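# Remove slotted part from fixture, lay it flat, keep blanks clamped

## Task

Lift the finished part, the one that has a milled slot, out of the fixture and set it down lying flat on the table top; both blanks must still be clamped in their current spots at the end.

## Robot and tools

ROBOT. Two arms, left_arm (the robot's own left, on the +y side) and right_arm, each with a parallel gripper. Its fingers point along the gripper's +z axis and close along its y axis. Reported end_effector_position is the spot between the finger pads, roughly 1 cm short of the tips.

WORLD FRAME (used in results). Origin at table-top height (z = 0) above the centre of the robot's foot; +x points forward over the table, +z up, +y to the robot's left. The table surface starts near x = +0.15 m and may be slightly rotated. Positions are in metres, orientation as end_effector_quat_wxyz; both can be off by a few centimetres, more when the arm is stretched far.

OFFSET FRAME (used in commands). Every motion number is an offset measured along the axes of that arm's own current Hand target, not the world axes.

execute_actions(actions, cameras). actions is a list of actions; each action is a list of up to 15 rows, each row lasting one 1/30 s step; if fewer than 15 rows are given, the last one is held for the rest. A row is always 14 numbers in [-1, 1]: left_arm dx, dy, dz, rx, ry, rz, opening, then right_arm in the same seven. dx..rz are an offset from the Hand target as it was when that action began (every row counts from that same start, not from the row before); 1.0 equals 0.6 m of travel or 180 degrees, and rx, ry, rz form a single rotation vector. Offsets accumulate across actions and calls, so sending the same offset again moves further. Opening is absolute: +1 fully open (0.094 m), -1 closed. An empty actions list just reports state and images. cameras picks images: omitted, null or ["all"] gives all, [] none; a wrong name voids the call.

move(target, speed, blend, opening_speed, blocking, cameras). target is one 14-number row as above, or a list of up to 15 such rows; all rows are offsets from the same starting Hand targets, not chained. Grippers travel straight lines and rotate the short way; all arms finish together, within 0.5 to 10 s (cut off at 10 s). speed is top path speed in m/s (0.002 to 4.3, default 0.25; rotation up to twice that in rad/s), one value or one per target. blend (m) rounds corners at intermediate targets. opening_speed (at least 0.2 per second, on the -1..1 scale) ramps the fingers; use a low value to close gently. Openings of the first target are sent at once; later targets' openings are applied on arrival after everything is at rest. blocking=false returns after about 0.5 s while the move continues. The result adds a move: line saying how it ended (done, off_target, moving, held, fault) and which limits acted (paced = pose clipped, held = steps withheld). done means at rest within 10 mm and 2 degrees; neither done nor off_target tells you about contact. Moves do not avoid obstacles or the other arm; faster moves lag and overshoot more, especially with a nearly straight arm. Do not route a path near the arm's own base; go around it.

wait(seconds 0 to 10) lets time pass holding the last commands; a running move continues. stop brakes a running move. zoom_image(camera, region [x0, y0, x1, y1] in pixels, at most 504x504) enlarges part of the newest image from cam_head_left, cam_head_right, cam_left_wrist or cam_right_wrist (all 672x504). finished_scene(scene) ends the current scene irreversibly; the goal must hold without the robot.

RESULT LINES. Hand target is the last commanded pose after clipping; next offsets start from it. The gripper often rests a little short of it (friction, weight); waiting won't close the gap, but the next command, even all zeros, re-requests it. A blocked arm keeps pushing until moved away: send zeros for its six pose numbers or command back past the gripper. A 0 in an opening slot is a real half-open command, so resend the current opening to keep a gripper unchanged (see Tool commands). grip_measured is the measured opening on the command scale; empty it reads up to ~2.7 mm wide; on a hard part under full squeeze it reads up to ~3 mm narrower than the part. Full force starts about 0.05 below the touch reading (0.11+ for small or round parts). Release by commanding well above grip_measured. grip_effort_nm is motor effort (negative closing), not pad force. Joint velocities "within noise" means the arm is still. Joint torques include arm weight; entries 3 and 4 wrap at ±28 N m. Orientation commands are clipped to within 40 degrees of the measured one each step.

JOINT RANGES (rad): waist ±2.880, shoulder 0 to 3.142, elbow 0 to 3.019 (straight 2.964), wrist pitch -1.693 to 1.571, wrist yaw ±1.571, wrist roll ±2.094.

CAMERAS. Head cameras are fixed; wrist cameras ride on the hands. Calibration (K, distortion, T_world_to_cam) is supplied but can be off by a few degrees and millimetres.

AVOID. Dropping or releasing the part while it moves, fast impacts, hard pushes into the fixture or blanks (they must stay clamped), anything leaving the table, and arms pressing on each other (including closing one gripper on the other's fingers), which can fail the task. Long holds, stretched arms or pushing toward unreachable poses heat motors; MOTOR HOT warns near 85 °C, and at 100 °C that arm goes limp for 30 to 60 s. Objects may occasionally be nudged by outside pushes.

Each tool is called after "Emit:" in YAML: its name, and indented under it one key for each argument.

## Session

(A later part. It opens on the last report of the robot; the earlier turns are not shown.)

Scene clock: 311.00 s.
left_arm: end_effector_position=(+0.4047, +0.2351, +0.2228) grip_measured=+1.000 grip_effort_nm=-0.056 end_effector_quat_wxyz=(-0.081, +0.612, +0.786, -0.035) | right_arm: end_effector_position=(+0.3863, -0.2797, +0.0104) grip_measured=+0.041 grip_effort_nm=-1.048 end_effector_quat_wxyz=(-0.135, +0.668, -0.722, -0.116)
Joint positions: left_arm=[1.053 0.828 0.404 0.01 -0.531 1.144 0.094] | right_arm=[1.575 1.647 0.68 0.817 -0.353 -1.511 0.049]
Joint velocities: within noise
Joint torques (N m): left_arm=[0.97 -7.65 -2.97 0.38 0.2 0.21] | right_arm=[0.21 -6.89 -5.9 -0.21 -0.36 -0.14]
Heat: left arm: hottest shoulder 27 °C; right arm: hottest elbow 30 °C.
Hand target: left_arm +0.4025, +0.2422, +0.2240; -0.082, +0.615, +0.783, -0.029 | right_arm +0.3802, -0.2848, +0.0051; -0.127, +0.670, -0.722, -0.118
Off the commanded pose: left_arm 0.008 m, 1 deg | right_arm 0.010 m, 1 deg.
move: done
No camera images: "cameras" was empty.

Emit:
move:
  target:
    - [0,0,0,0,0,0,1,0.0011,0,0.0031,0,0,0,-0.2]
    - [0,0,0,0,0,0,1,0,0,0,0,0,0,0.55]
    - [0,0,0,0,0,0,1,-0.04,0,-0.1097,0,0,0,0.55]
  speed: [0.03,0.03,0.15]
  opening_speed: 0.8

Scene clock: 320.23 s.
left_arm: end_effector_position=(+0.4047, +0.2351, +0.2228) grip_measured=+1.000 grip_effort_nm=-0.061 end_effector_quat_wxyz=(-0.081, +0.612, +0.786, -0.035) | right_arm: end_effector_position=(+0.3967, -0.2801, +0.0647) grip_measured=+0.549 grip_effort_nm=0.056 end_effector_quat_wxyz=(-0.143, +0.669, -0.721, -0.109)
Joint positions: left_arm=[1.053 0.828 0.404 0.01 -0.531 1.144 0.094] | right_arm=[1.575 1.492 0.546 0.816 -0.353 -1.511 0.073]
Joint velocities: within noise
Joint torques (N m): left_arm=[0.73 -7.53 -2.96 0.36 0.22 0.21] | right_arm=[-0.26 -8.53 -9.92 0.23 -0.31 -0.11]
Heat: left arm: hottest shoulder 27 °C; right arm: hottest elbow 30 °C.
Hand target: left_arm +0.4025, +0.2422, +0.2240; -0.082, +0.615, +0.783, -0.029 | right_arm +0.3802, -0.2847, +0.0752; -0.127, +0.670, -0.722, -0.118
Off the commanded pose: left_arm 0.008 m, 1 deg | right_arm 0.020 m, 2 deg.
move: off_target (right_arm)
camera_calibration:
cam_left_wrist: T_world_to_cam=[[-0.985709, -0.14712, 0.0820629, 0.423843], [-0.0634635, 0.775553, 0.628085, -0.272375], [-0.156048, 0.6139, -0.773806, 0.185725], [0, 0, 0, 1]] pos_world=[0.429482, 0.15958, 0.280008]
cam_right_wrist: T_world_to_cam=[[0.988701, -0.132645, -0.0698206, -0.415727], [-0.112345, -0.96408, 0.240684, -0.216274], [-0.0992382, -0.230121, -0.968089, 0.134294], [0, 0, 0, 1]] pos_world=[0.400059, -0.232746, 0.153036]

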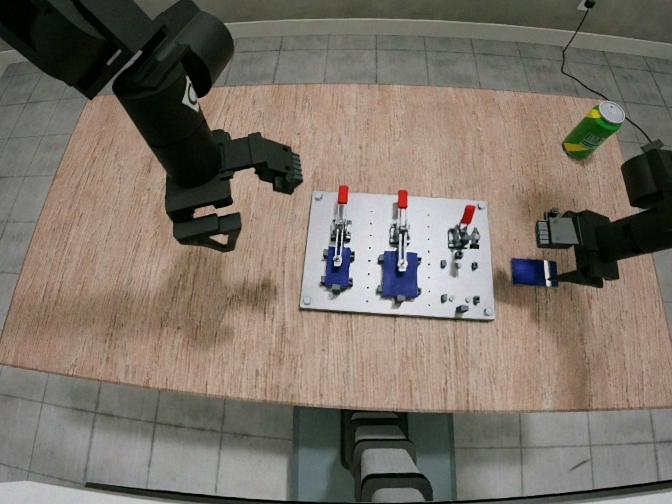

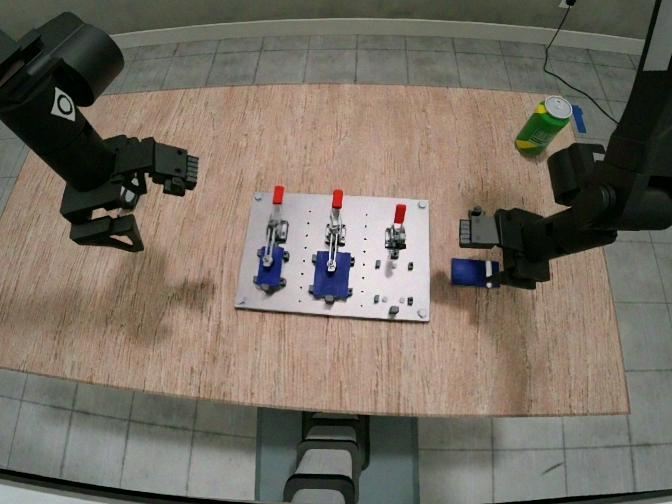

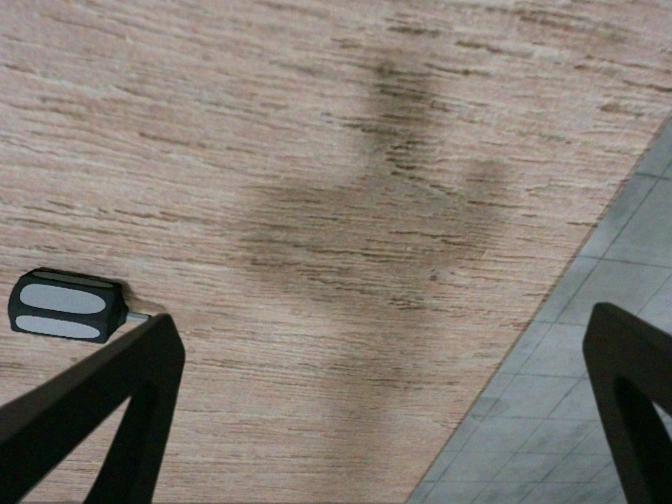

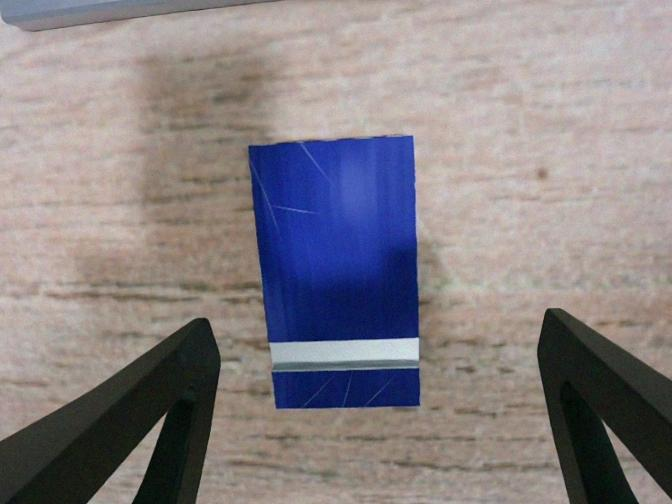

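Emit:
finished_scene:
  scene: 2

The scene is finished: the task was done.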